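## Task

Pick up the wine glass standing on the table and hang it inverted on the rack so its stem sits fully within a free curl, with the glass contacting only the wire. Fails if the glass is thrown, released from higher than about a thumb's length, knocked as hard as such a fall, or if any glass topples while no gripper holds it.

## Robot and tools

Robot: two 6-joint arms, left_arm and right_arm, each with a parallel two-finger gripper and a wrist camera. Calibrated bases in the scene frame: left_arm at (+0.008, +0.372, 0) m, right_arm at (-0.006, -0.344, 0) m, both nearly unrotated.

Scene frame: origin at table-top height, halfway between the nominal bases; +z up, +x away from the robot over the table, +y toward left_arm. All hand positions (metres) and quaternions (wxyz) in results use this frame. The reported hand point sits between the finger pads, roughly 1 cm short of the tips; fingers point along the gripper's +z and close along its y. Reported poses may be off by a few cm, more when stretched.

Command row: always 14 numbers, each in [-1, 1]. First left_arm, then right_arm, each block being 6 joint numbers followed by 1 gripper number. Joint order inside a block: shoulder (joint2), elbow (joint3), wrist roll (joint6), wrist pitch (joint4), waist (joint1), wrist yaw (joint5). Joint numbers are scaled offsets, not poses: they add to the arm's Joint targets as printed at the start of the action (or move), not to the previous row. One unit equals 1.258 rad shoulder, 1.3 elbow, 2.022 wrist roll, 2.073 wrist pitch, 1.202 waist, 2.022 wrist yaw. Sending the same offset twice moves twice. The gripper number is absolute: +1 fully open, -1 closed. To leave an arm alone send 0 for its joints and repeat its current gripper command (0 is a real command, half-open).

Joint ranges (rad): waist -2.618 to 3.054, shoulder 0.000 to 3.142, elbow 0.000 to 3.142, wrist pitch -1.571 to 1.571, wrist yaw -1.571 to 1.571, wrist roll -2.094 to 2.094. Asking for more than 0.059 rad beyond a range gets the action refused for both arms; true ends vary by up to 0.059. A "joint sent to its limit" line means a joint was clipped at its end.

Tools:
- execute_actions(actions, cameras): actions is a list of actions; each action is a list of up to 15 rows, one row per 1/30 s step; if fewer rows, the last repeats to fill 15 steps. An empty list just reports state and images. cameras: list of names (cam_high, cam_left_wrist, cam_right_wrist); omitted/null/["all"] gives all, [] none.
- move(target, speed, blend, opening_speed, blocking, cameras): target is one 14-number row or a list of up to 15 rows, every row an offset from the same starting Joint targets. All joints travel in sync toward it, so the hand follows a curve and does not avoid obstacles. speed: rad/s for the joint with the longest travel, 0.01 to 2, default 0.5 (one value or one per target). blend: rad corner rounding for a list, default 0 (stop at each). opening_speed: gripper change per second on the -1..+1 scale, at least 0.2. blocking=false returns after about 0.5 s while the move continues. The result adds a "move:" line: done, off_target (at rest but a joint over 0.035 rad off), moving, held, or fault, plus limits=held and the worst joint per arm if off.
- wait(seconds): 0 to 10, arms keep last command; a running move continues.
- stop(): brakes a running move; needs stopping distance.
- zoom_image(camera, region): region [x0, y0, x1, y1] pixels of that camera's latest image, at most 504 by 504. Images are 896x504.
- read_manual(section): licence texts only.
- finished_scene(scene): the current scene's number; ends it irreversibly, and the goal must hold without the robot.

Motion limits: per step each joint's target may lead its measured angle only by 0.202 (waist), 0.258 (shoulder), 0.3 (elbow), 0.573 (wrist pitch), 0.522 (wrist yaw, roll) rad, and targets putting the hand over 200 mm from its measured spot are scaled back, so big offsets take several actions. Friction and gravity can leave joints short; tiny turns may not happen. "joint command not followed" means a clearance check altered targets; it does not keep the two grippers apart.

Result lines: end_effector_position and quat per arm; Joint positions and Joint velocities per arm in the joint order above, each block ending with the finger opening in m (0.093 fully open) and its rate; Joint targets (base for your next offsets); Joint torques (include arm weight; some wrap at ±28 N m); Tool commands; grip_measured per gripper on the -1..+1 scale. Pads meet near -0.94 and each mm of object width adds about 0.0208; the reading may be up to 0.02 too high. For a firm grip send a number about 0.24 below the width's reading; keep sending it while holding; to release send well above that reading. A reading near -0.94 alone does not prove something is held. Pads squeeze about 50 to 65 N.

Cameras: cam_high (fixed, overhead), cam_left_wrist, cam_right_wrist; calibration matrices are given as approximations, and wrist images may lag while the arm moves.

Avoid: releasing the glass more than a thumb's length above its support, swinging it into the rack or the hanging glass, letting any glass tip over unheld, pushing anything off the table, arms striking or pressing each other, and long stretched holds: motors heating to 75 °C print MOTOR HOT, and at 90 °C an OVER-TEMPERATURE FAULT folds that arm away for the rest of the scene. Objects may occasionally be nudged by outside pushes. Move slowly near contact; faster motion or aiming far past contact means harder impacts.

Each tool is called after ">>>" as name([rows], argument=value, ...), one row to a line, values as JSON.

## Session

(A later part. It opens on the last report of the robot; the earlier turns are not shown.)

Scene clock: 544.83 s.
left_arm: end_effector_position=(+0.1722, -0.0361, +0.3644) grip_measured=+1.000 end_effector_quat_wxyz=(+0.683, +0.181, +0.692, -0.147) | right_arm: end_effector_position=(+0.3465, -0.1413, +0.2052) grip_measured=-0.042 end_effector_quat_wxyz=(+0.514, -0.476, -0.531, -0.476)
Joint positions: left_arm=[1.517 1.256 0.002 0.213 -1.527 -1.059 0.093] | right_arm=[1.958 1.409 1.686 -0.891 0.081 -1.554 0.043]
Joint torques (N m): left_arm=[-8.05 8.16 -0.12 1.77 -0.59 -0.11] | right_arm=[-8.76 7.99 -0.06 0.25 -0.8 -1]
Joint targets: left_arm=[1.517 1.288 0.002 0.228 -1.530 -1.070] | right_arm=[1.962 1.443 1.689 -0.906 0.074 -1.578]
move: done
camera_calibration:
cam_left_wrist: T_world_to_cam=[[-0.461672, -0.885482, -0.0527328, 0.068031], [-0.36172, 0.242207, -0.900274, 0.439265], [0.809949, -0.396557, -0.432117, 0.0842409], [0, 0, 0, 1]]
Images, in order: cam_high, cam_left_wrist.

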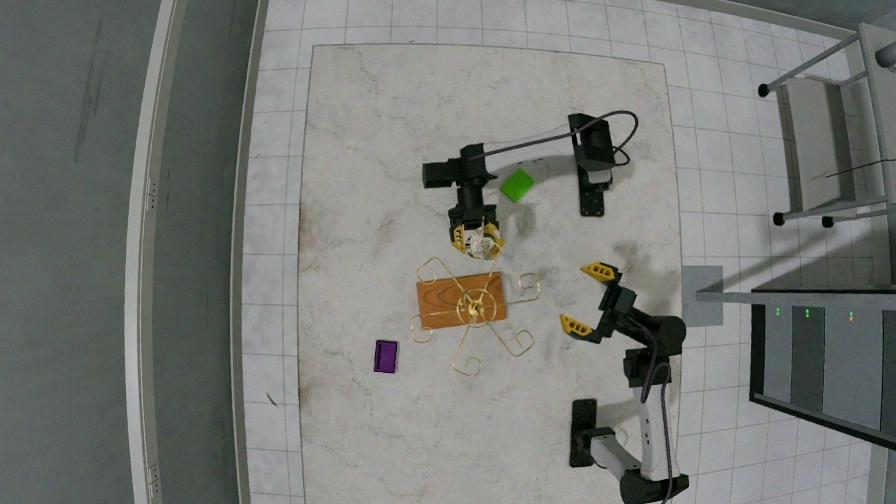

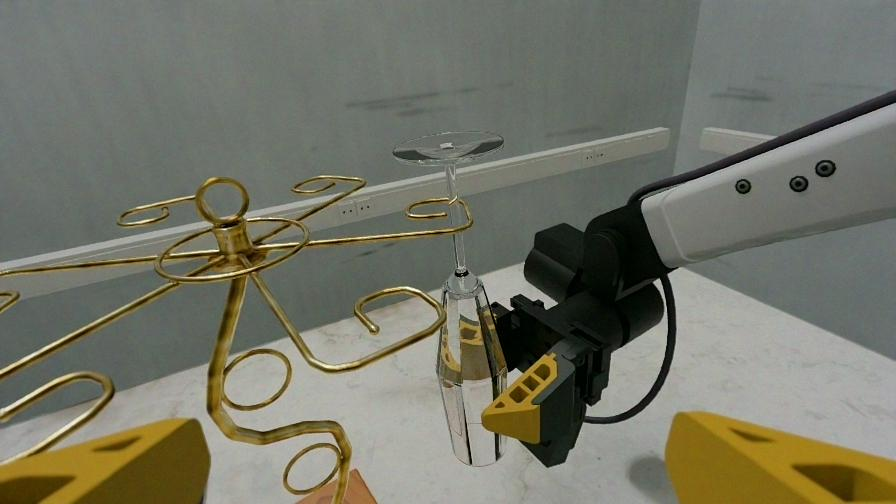

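>>> move([
  [0,0,0,0,0,0,1,0,0,0,0,0.0112,0,-0.18],
  [0,0,0,0,0,0,1,0.0264,0.0365,0,-0.0069,0.0266,0,-0.18],
], speed=0.08, cameras=["cam_high","cam_left_wrist"])

>>> zoom_image(camera="cam_left_wrist", region=[390, 120, 530, 270])

>>> zoom_image(camera="cam_high", region=[460, 210, 530, 280])

Scene clock: 567.57 s.
left_arm: end_effector_position=(+0.1722, -0.0361, +0.3644) grip_measured=+1.000 end_effector_quat_wxyz=(+0.683, +0.181, +0.692, -0.147) | right_arm: end_effector_position=(+0.3518, -0.1338, +0.2053) grip_measured=-0.042 end_effector_quat_wxyz=(+0.519, -0.471, -0.535, -0.472)
Joint positions: left_arm=[1.517 1.256 0.002 0.213 -1.527 -1.059 0.093] | right_arm=[1.991 1.457 1.686 -0.906 0.099 -1.554 0.043]
Joint torques (N m): left_arm=[-8.01 8.25 -0.07 1.76 -0.54 -0.12] | right_arm=[-9.25 8.13 -0.06 0.23 0.58 -1.04]
Joint targets: left_arm=[1.517 1.288 0.002 0.228 -1.530 -1.070] | right_arm=[1.995 1.490 1.689 -0.921 0.106 -1.578]
move: done
camera_calibration:
cam_left_wrist: T_world_to_cam=[[-0.461672, -0.885482, -0.0527328, 0.068031], [-0.36172, 0.242207, -0.900274, 0.439265], [0.809949, -0.396557, -0.432117, 0.0842409], [0, 0, 0, 1]]
Images, in order: cam_high, cam_left_wrist.

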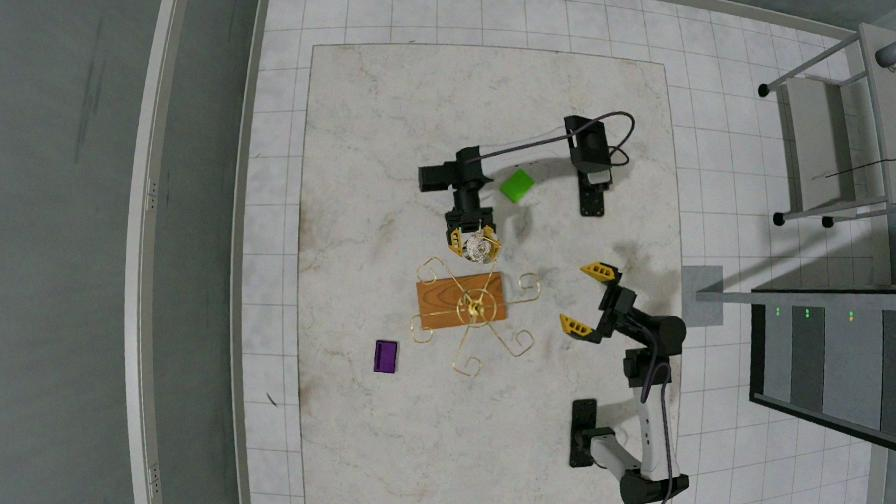

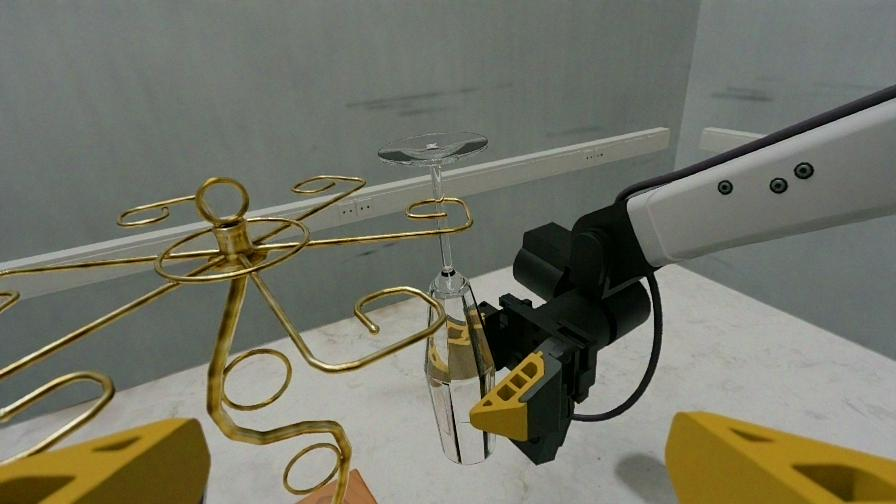

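Scaled by 3.360 from the camera's 896x504 image, which has a finer 1280x720 frame.

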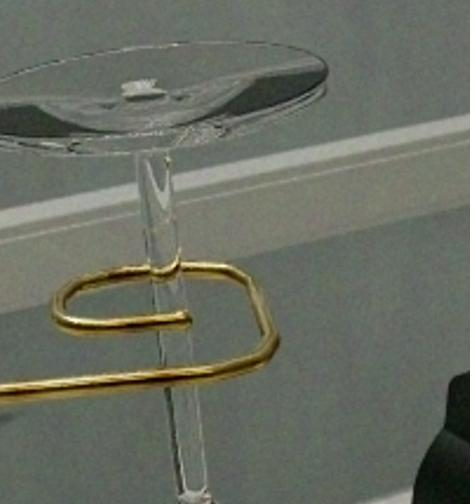

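Scaled by 7.200 from the camera's 896x504 image, which has a finer 1280x720 frame.

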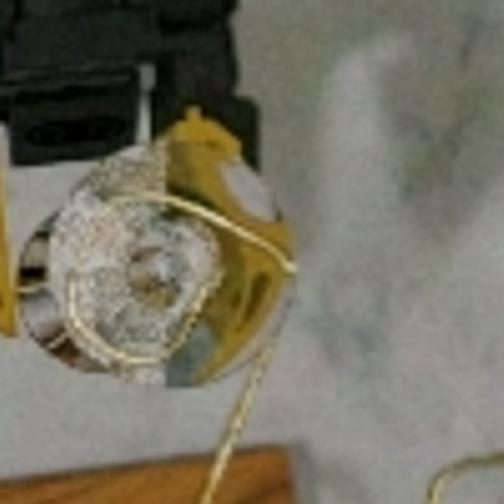

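>>> move([
  [0,0,0,0,0,0,1,0,-0.0308,0,0.0145,0,0,-0.18],
  [0,0,0,0,0,0,1,0.0197,-0.0677,0,0.0507,0,0,-0.18],
], speed=0.08, cameras=["cam_high","cam_left_wrist"])

>>> zoom_image(camera="cam_left_wrist", region=[370, 130, 510, 270])

>>> zoom_image(camera="cam_high", region=[450, 210, 520, 280])

Scene clock: 598.10 s.
left_arm: end_effector_position=(+0.1722, -0.0361, +0.3644) grip_measured=+1.000 end_effector_quat_wxyz=(+0.683, +0.181, +0.692, -0.147) | right_arm: end_effector_position=(+0.3520, -0.1338, +0.1850) grip_measured=-0.042 end_effector_quat_wxyz=(+0.519, -0.471, -0.535, -0.471)
Joint positions: left_arm=[1.517 1.256 0.002 0.213 -1.527 -1.059 0.093] | right_arm=[2.017 1.41 1.686 -0.834 0.099 -1.554 0.043]
Joint torques (N m): left_arm=[-7.77 8.38 -0.09 1.74 -0.61 -0.16] | right_arm=[-9.32 4.55 -0.05 0.52 0.62 -1.03]
Joint targets: left_arm=[1.517 1.288 0.002 0.228 -1.530 -1.070] | right_arm=[2.020 1.402 1.689 -0.815 0.106 -1.578]
move: done
camera_calibration:
cam_left_wrist: T_world_to_cam=[[-0.461672, -0.885482, -0.0527328, 0.068031], [-0.36172, 0.242207, -0.900274, 0.439265], [0.809949, -0.396557, -0.432117, 0.0842409], [0, 0, 0, 1]]
Images, in order: cam_high, cam_left_wrist.

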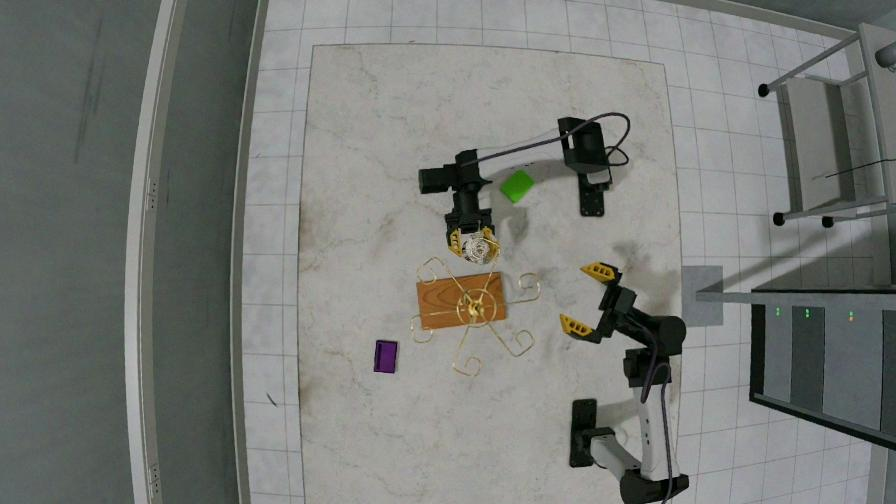

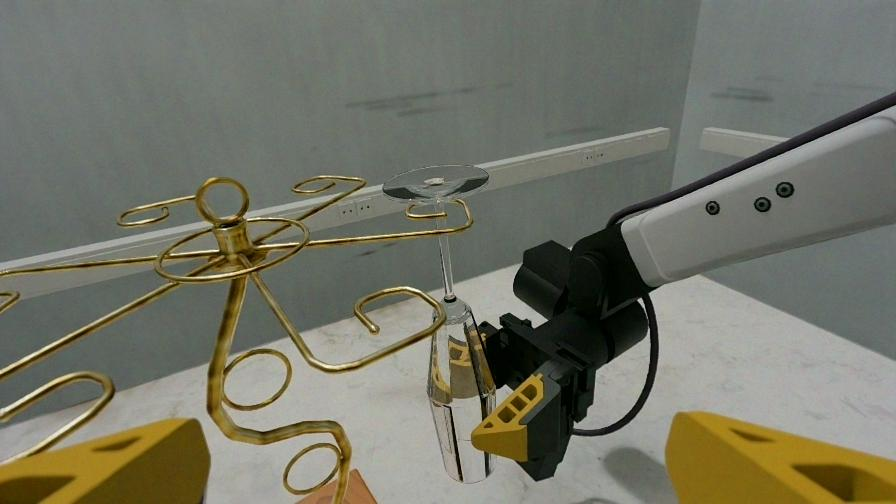

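Scaled by 3.600 from the camera's 896x504 image, which has a finer 1280x720 frame.

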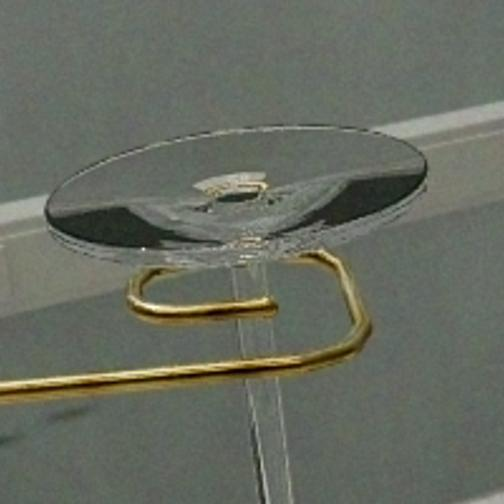

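Scaled by 7.200 from the camera's 896x504 image, which has a finer 1280x720 frame.

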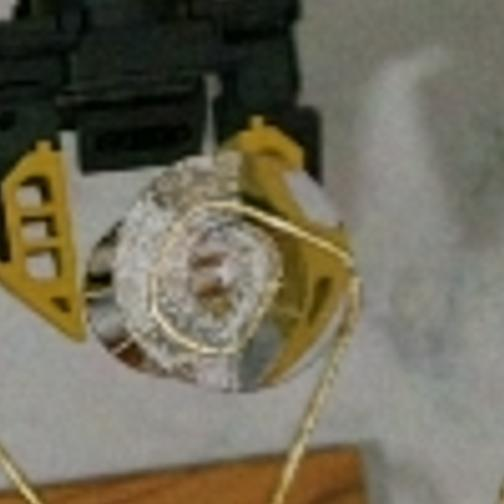

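>>> move(target=[0,0,0,0,0,0,1,0.0059,-0.0109,0,0.0104,0,0,-0.18], speed=0.06, cameras=["cam_left_wrist"])

>>> zoom_image(camera="cam_left_wrist", region=[370, 130, 510, 270])

Scene clock: 607.17 s.
left_arm: end_effector_position=(+0.1722, -0.0361, +0.3644) grip_measured=+1.000 end_effector_quat_wxyz=(+0.683, +0.181, +0.692, -0.147) | right_arm: end_effector_position=(+0.3517, -0.1338, +0.1792) grip_measured=-0.042 end_effector_quat_wxyz=(+0.519, -0.471, -0.535, -0.471)
Joint positions: left_arm=[1.517 1.256 0.002 0.213 -1.527 -1.059 0.093] | right_arm=[2.024 1.396 1.686 -0.813 0.099 -1.554 0.043]
Joint torques (N m): left_arm=[-7.94 8.29 -0.09 1.79 -0.87 -0.16] | right_arm=[-9.32 4.59 -0.06 0.55 0.43 -1.02]
Joint targets: left_arm=[1.517 1.288 0.002 0.229 -1.530 -1.070] | right_arm=[2.027 1.388 1.689 -0.794 0.106 -1.578]
move: done
camera_calibration:
cam_left_wrist: T_world_to_cam=[[-0.461671, -0.885502, -0.052403, 0.0679106], [-0.361706, 0.241864, -0.900373, 0.43934], [0.809956, -0.396721, -0.431953, 0.0841983], [0, 0, 0, 1]]
Images, in order: cam_left_wrist.

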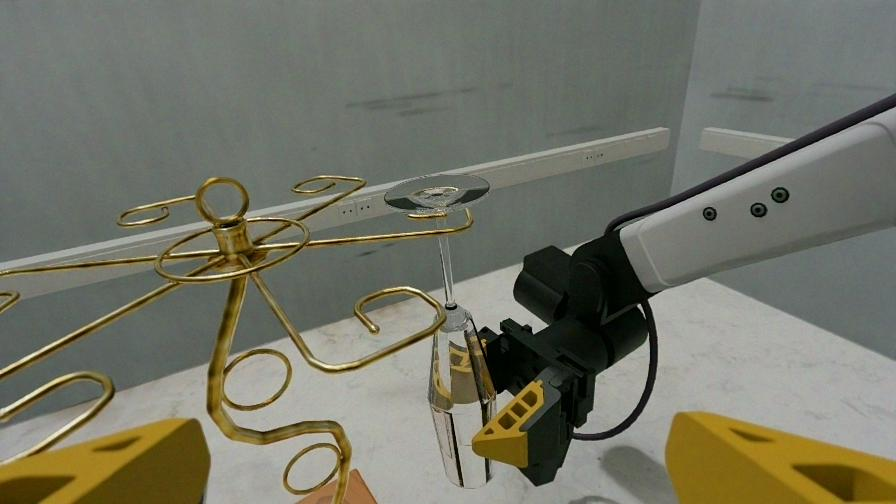

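Scaled by 3.600 from the camera's 896x504 image, which has a finer 1280x720 frame.

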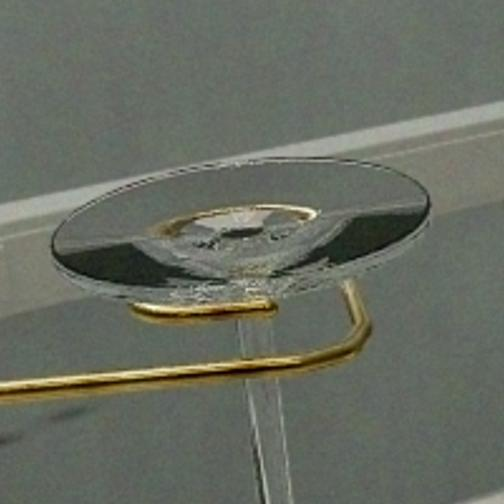

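>>> move(target=[0,0,0,0,0,0,1,0.002,-0.0036,0,0.0035,0,0,-0.18], speed=0.05, cameras=["cam_left_wrist"])

>>> zoom_image(camera="cam_left_wrist", region=[370, 130, 510, 270])

Scene clock: 614.70 s.
left_arm: end_effector_position=(+0.1722, -0.0361, +0.3644) grip_measured=+1.000 end_effector_quat_wxyz=(+0.683, +0.181, +0.692, -0.147) | right_arm: end_effector_position=(+0.3523, -0.1338, +0.1792) grip_measured=-0.042 end_effector_quat_wxyz=(+0.517, -0.469, -0.537, -0.473)
Joint positions: left_arm=[1.517 1.256 0.002 0.213 -1.527 -1.059 0.093] | right_arm=[2.024 1.396 1.686 -0.806 0.099 -1.554 0.043]
Joint torques (N m): left_arm=[-7.86 8.21 -0.1 1.77 -0.44 -0.09] | right_arm=[-9.09 4.03 -0.06 0.49 0.59 -1]
Joint targets: left_arm=[1.517 1.288 0.002 0.229 -1.530 -1.070] | right_arm=[2.030 1.384 1.689 -0.787 0.106 -1.578]
move: done
camera_calibration:
cam_left_wrist: T_world_to_cam=[[-0.461671, -0.885502, -0.052403, 0.0679106], [-0.361706, 0.241864, -0.900373, 0.43934], [0.809956, -0.396721, -0.431953, 0.0841983], [0, 0, 0, 1]]
Images, in order: cam_left_wrist.

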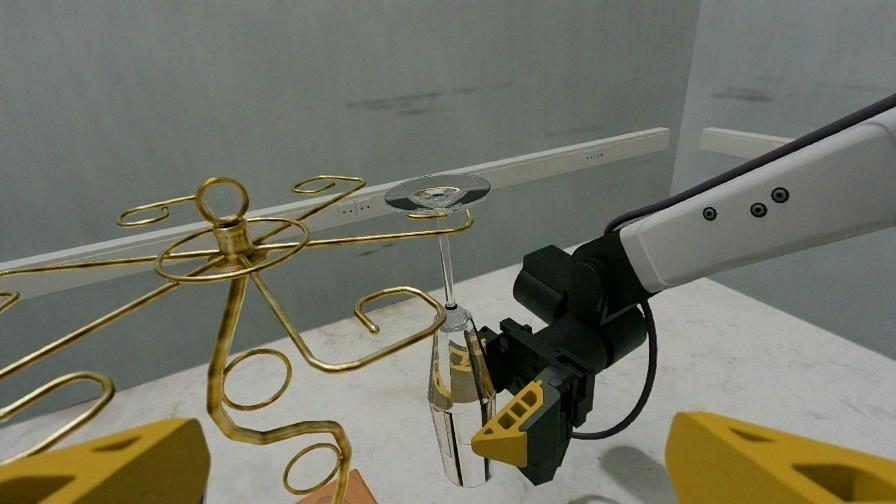

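Scaled by 3.600 from the camera's 896x504 image, which has a finer 1280x720 frame.

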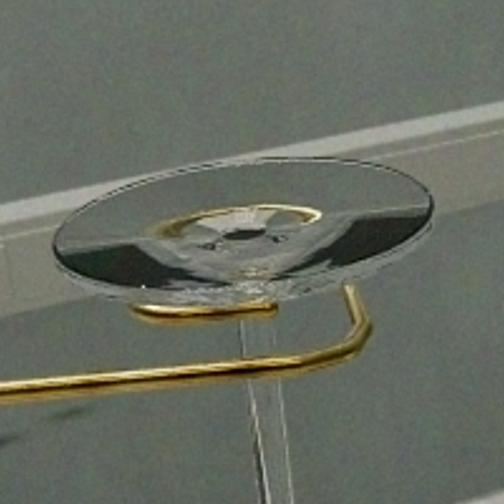

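>>> move(target=[0,0,0,0,0,0,1,0.003,-0.005,0,0.001,0,0,-0.18], speed=0.05, cameras=["cam_left_wrist"])

>>> zoom_image(camera="cam_left_wrist", region=[370, 130, 510, 270])

Scene clock: 621.97 s.
left_arm: end_effector_position=(+0.1722, -0.0361, +0.3644) grip_measured=+1.000 end_effector_quat_wxyz=(+0.683, +0.181, +0.692, -0.147) | right_arm: end_effector_position=(+0.3511, -0.1339, +0.1757) grip_measured=-0.042 end_effector_quat_wxyz=(+0.520, -0.472, -0.534, -0.470)
Joint positions: left_arm=[1.517 1.256 0.002 0.213 -1.527 -1.059 0.093] | right_arm=[2.028 1.387 1.686 -0.803 0.099 -1.554 0.043]
Joint torques (N m): left_arm=[-7.8 8.39 -0.06 1.78 -0.75 -0.12] | right_arm=[-9.1 4.31 -0.08 0.5 0.66 -1.04]
Joint targets: left_arm=[1.517 1.288 0.002 0.229 -1.530 -1.070] | right_arm=[2.033 1.377 1.689 -0.785 0.106 -1.578]
move: done
camera_calibration:
cam_left_wrist: T_world_to_cam=[[-0.461671, -0.885502, -0.052403, 0.0679106], [-0.361706, 0.241864, -0.900373, 0.43934], [0.809956, -0.396721, -0.431953, 0.0841983], [0, 0, 0, 1]]
Images, in order: cam_left_wrist.

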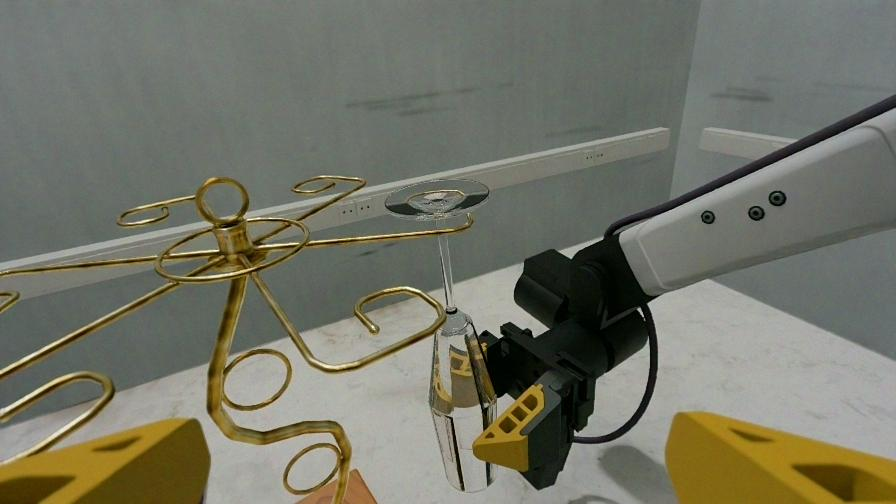

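Scaled by 3.600 from the camera's 896x504 image, which has a finer 1280x720 frame.

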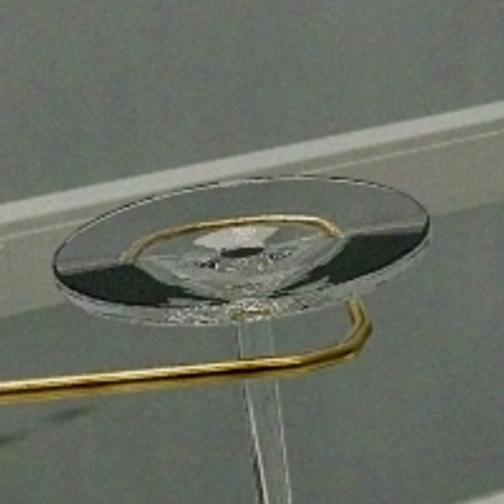

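>>> move(target=[0,0,0,0,0,0,1,0.0012,-0.0022,0,0.0021,0,0,-0.18], speed=0.05, cameras=["cam_left_wrist"])

>>> zoom_image(camera="cam_left_wrist", region=[370, 130, 510, 270])

Scene clock: 629.93 s.
left_arm: end_effector_position=(+0.1722, -0.0361, +0.3644) grip_measured=+1.000 end_effector_quat_wxyz=(+0.683, +0.181, +0.692, -0.147) | right_arm: end_effector_position=(+0.3511, -0.1339, +0.1757) grip_measured=-0.042 end_effector_quat_wxyz=(+0.520, -0.472, -0.534, -0.470)
Joint positions: left_arm=[1.517 1.256 0.002 0.213 -1.527 -1.059 0.093] | right_arm=[2.028 1.386 1.687 -0.802 0.099 -1.554 0.043]
Joint torques (N m): left_arm=[-7.94 8.25 -0.08 1.79 -0.66 -0.17] | right_arm=[-9.11 4.11 -0.08 0.58 0.54 -1.05]
Joint targets: left_arm=[1.517 1.288 0.002 0.229 -1.530 -1.070] | right_arm=[2.035 1.374 1.689 -0.780 0.106 -1.578]
move: done
camera_calibration:
cam_left_wrist: T_world_to_cam=[[-0.461671, -0.885502, -0.052403, 0.0679106], [-0.361706, 0.241864, -0.900373, 0.43934], [0.809956, -0.396721, -0.431953, 0.0841983], [0, 0, 0, 1]]
Images, in order: cam_left_wrist.

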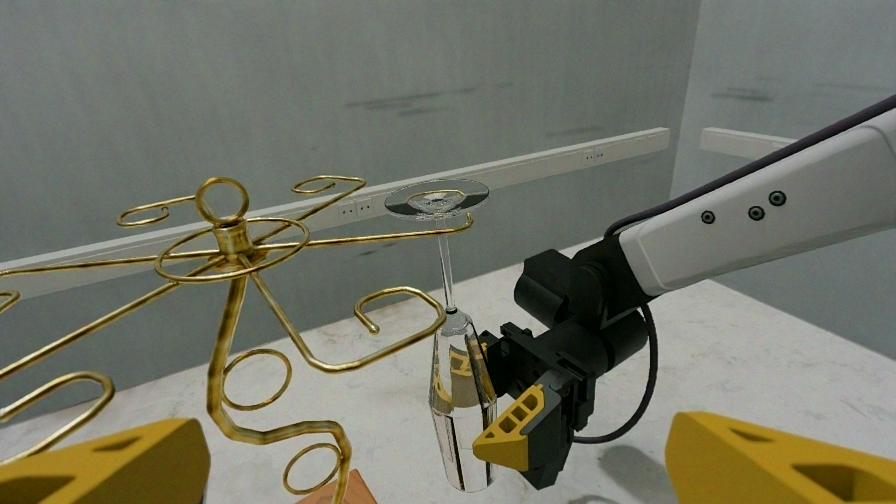

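Scaled by 3.600 from the camera's 896x504 image, which has a finer 1280x720 frame.

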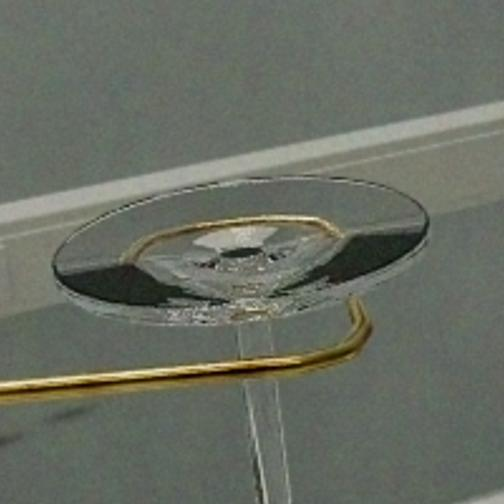

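>>> move(target=[0,0,0,0,0,0,1,0.0018,-0.0033,0,0.003,0,0,-0.18], speed=0.05, cameras=["cam_left_wrist","cam_high"])

>>> zoom_image(camera="cam_left_wrist", region=[370, 130, 510, 270])

>>> zoom_image(camera="cam_high", region=[450, 210, 520, 280])

Scene clock: 639.10 s.
left_arm: end_effector_position=(+0.1722, -0.0361, +0.3644) grip_measured=+1.000 end_effector_quat_wxyz=(+0.683, +0.181, +0.692, -0.147) | right_arm: end_effector_position=(+0.3505, -0.1340, +0.1754) grip_measured=-0.042 end_effector_quat_wxyz=(+0.523, -0.472, -0.532, -0.471)
Joint positions: left_arm=[1.517 1.256 0.002 0.213 -1.527 -1.059 0.093] | right_arm=[2.028 1.381 1.69 -0.797 0.099 -1.56 0.043]
Joint torques (N m): left_arm=[-7.91 8.35 -0.05 1.77 -0.87 -0.15] | right_arm=[-8.75 4.12 -0.11 0.6 0.57 -0.95]
Joint targets: left_arm=[1.517 1.288 0.002 0.229 -1.530 -1.070] | right_arm=[2.037 1.370 1.689 -0.774 0.106 -1.577]
move: done
camera_calibration:
cam_left_wrist: T_world_to_cam=[[-0.461671, -0.885502, -0.052403, 0.0679106], [-0.361706, 0.241864, -0.900373, 0.43934], [0.809956, -0.396721, -0.431953, 0.0841983], [0, 0, 0, 1]]
Images, in order: cam_high, cam_left_wrist.

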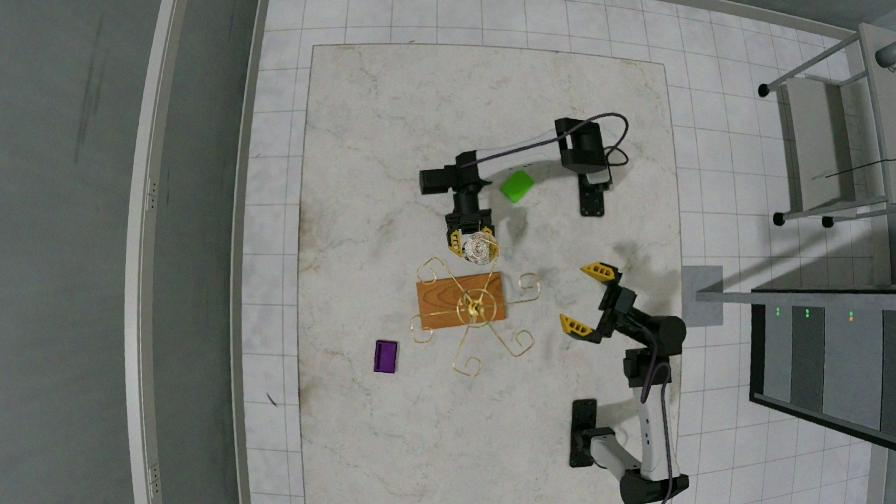

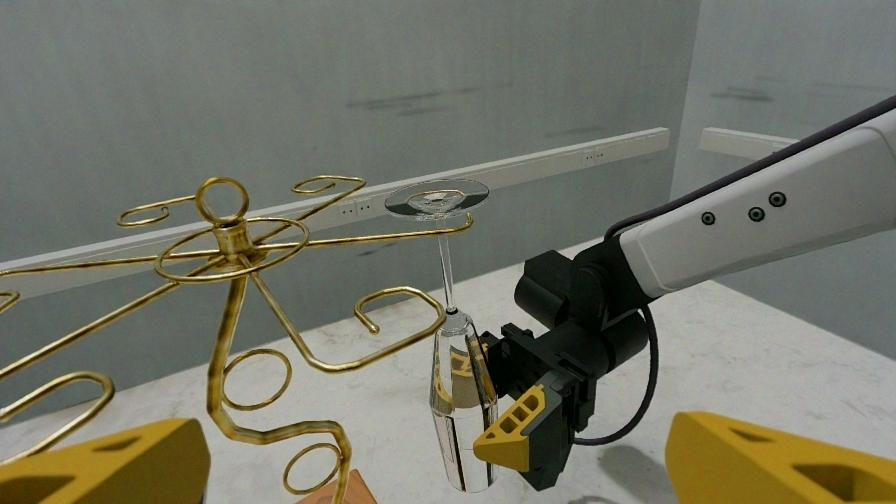

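Scaled by 3.600 from the camera's 896x504 image, which has a finer 1280x720 frame.

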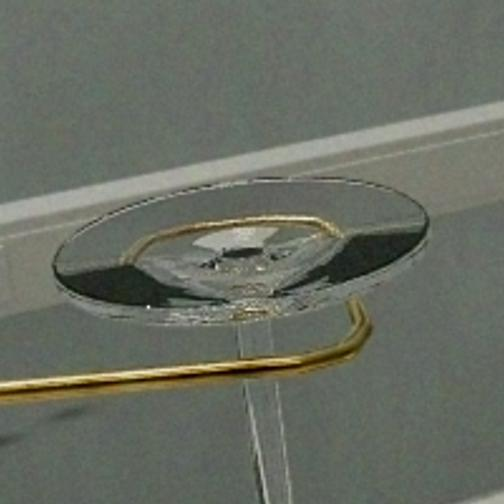

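Scaled by 7.200 from the camera's 896x504 image, which has a finer 1280x720 frame.

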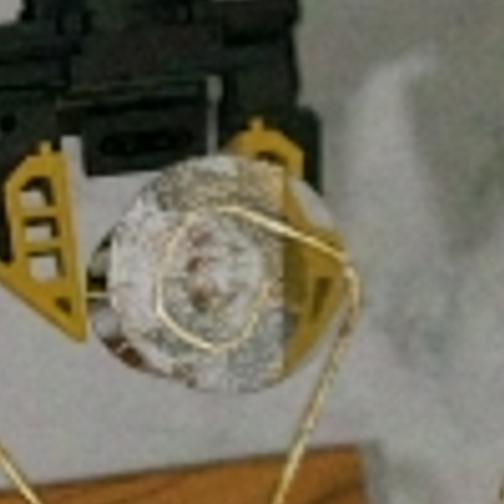

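>>> move(target=[0,0,0,0,0,0,1,-0.0018,0.0033,0,-0.003,0,0,1], opening_speed=0.3, speed=0.1, cameras=["cam_left_wrist","cam_high"])

>>> zoom_image(camera="cam_left_wrist", region=[370, 130, 670, 500])

>>> zoom_image(camera="cam_high", region=[430, 200, 530, 300])

Scene clock: 650.70 s.
left_arm: end_effector_position=(+0.1722, -0.0361, +0.3644) grip_measured=+1.000 end_effector_quat_wxyz=(+0.683, +0.181, +0.692, -0.147) | right_arm: end_effector_position=(+0.3504, -0.1340, +0.1767) grip_measured=+0.999 end_effector_quat_wxyz=(+0.525, -0.470, -0.530, -0.472)
Joint positions: left_arm=[1.517 1.256 0.002 0.213 -1.527 -1.059 0.093] | right_arm=[2.028 1.381 1.691 -0.796 0.099 -1.568 0.093]
Joint torques (N m): left_arm=[-7.92 8.31 -0.1 1.73 -0.58 -0.18] | right_arm=[-8.96 4.51 -0.12 0.47 0.5 -0.88]
Joint targets: left_arm=[1.517 1.288 0.002 0.229 -1.530 -1.070] | right_arm=[2.035 1.374 1.689 -0.780 0.106 -1.577]
move: done
camera_calibration:
cam_left_wrist: T_world_to_cam=[[-0.461671, -0.885502, -0.052403, 0.0679106], [-0.361706, 0.241864, -0.900373, 0.43934], [0.809956, -0.396721, -0.431953, 0.0841983], [0, 0, 0, 1]]
Images, in order: cam_high, cam_left_wrist.

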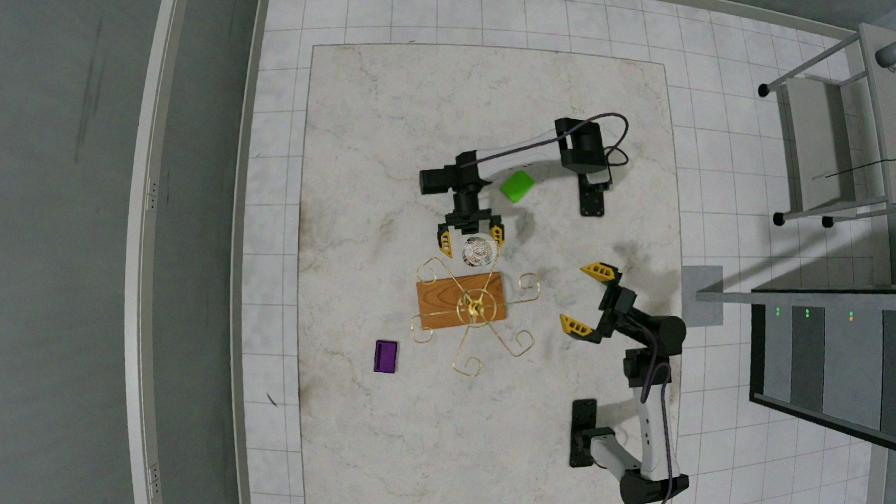

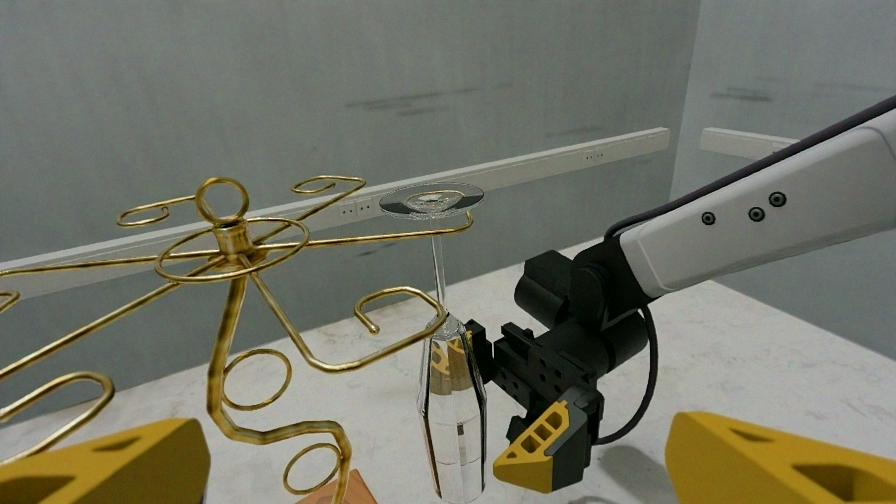

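Scaled by 1.362 from the camera's 896x504 image, which has a finer 1280x720 frame.

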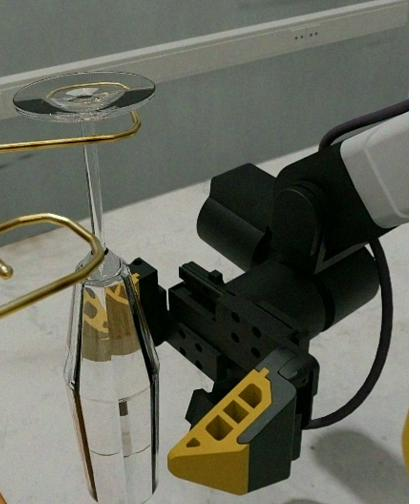

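Scaled by 5.040 from the camera's 896x504 image, which has a finer 1280x720 frame.

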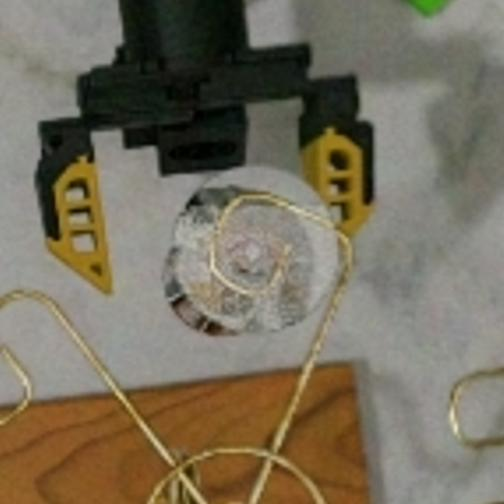

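>>> move([
  [0,0,0,0,0,0,1,-0.0262,0,0,0,-0.0116,0,1],
  [0,0,0,0,0,0,1,-0.087,-0.0797,0,0.0169,-0.1022,0,1],
  [0,0,0,0,0,0,1,-0.1593,-0.1776,0,0.0345,-0.1988,0,1],
  [0,0,0,0,0,0,1,-0.2806,-0.3258,0,0.0538,-0.3333,0,1],
], speed=[0.1,0.1,0.2,0.3], blend=[0,0.01,0.02,0], cameras=["cam_left_wrist","cam_high"])

>>> zoom_image(camera="cam_left_wrist", region=[370, 130, 510, 270])

>>> zoom_image(camera="cam_high", region=[430, 200, 530, 300])

Scene clock: 682.97 s.
left_arm: end_effector_position=(+0.1722, -0.0361, +0.3644) grip_measured=+1.000 end_effector_quat_wxyz=(+0.683, +0.181, +0.692, -0.147) | right_arm: end_effector_position=(+0.3160, -0.2600, +0.1802) grip_measured=+0.999 end_effector_quat_wxyz=(-0.420, +0.560, +0.433, +0.568)
Joint positions: left_arm=[1.517 1.256 0.002 0.213 -1.527 -1.059 0.093] | right_arm=[1.704 0.962 1.691 -0.686 -0.29 -1.569 0.093]
Joint torques (N m): left_arm=[-7.84 8.31 -0.04 1.81 -0.7 -0.16] | right_arm=[-8.9 3.99 -0.14 0.53 -0.57 -0.89]
Joint targets: left_arm=[1.517 1.288 0.002 0.229 -1.530 -1.070] | right_arm=[1.682 0.950 1.689 -0.669 -0.295 -1.578]
move: done
camera_calibration:
cam_left_wrist: T_world_to_cam=[[-0.461671, -0.885502, -0.052403, 0.0679106], [-0.361706, 0.241864, -0.900373, 0.43934], [0.809956, -0.396721, -0.431953, 0.0841983], [0, 0, 0, 1]]
Images, in order: cam_high, cam_left_wrist.

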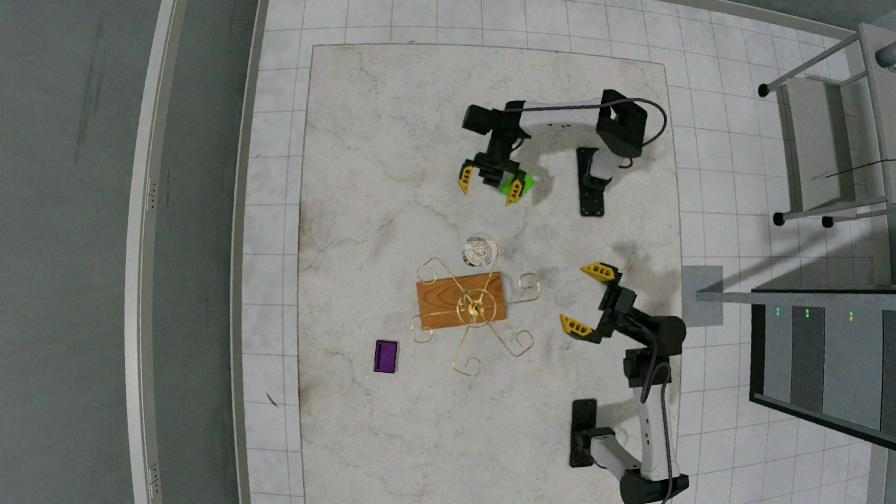

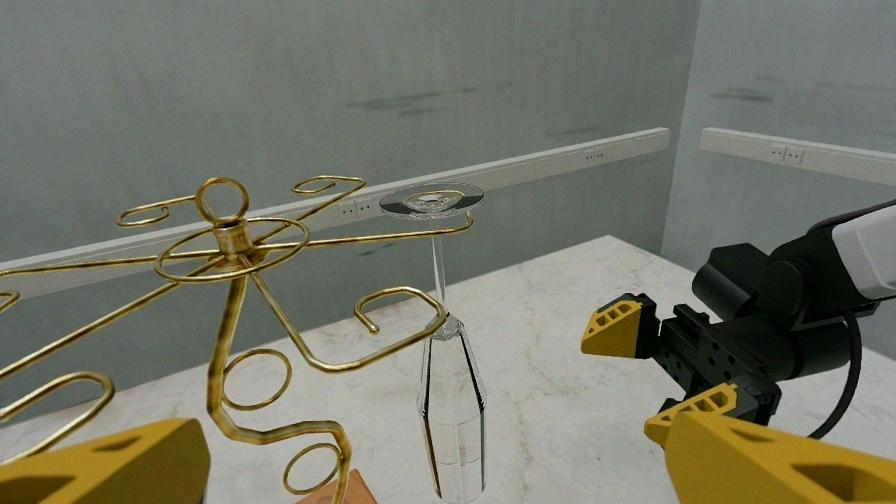

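Scaled by 3.600 from the camera's 896x504 image, which has a finer 1280x720 frame.

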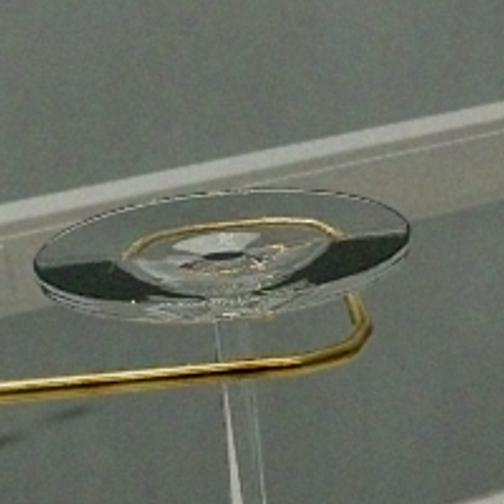

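Scaled by 5.040 from the camera's 896x504 image, which has a finer 1280x720 frame.

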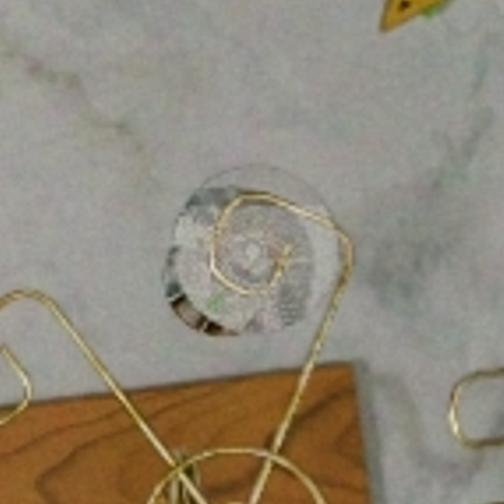

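Stable and hanging.

>>> finished_scene(scene=2)

The scene is finished: the task was done.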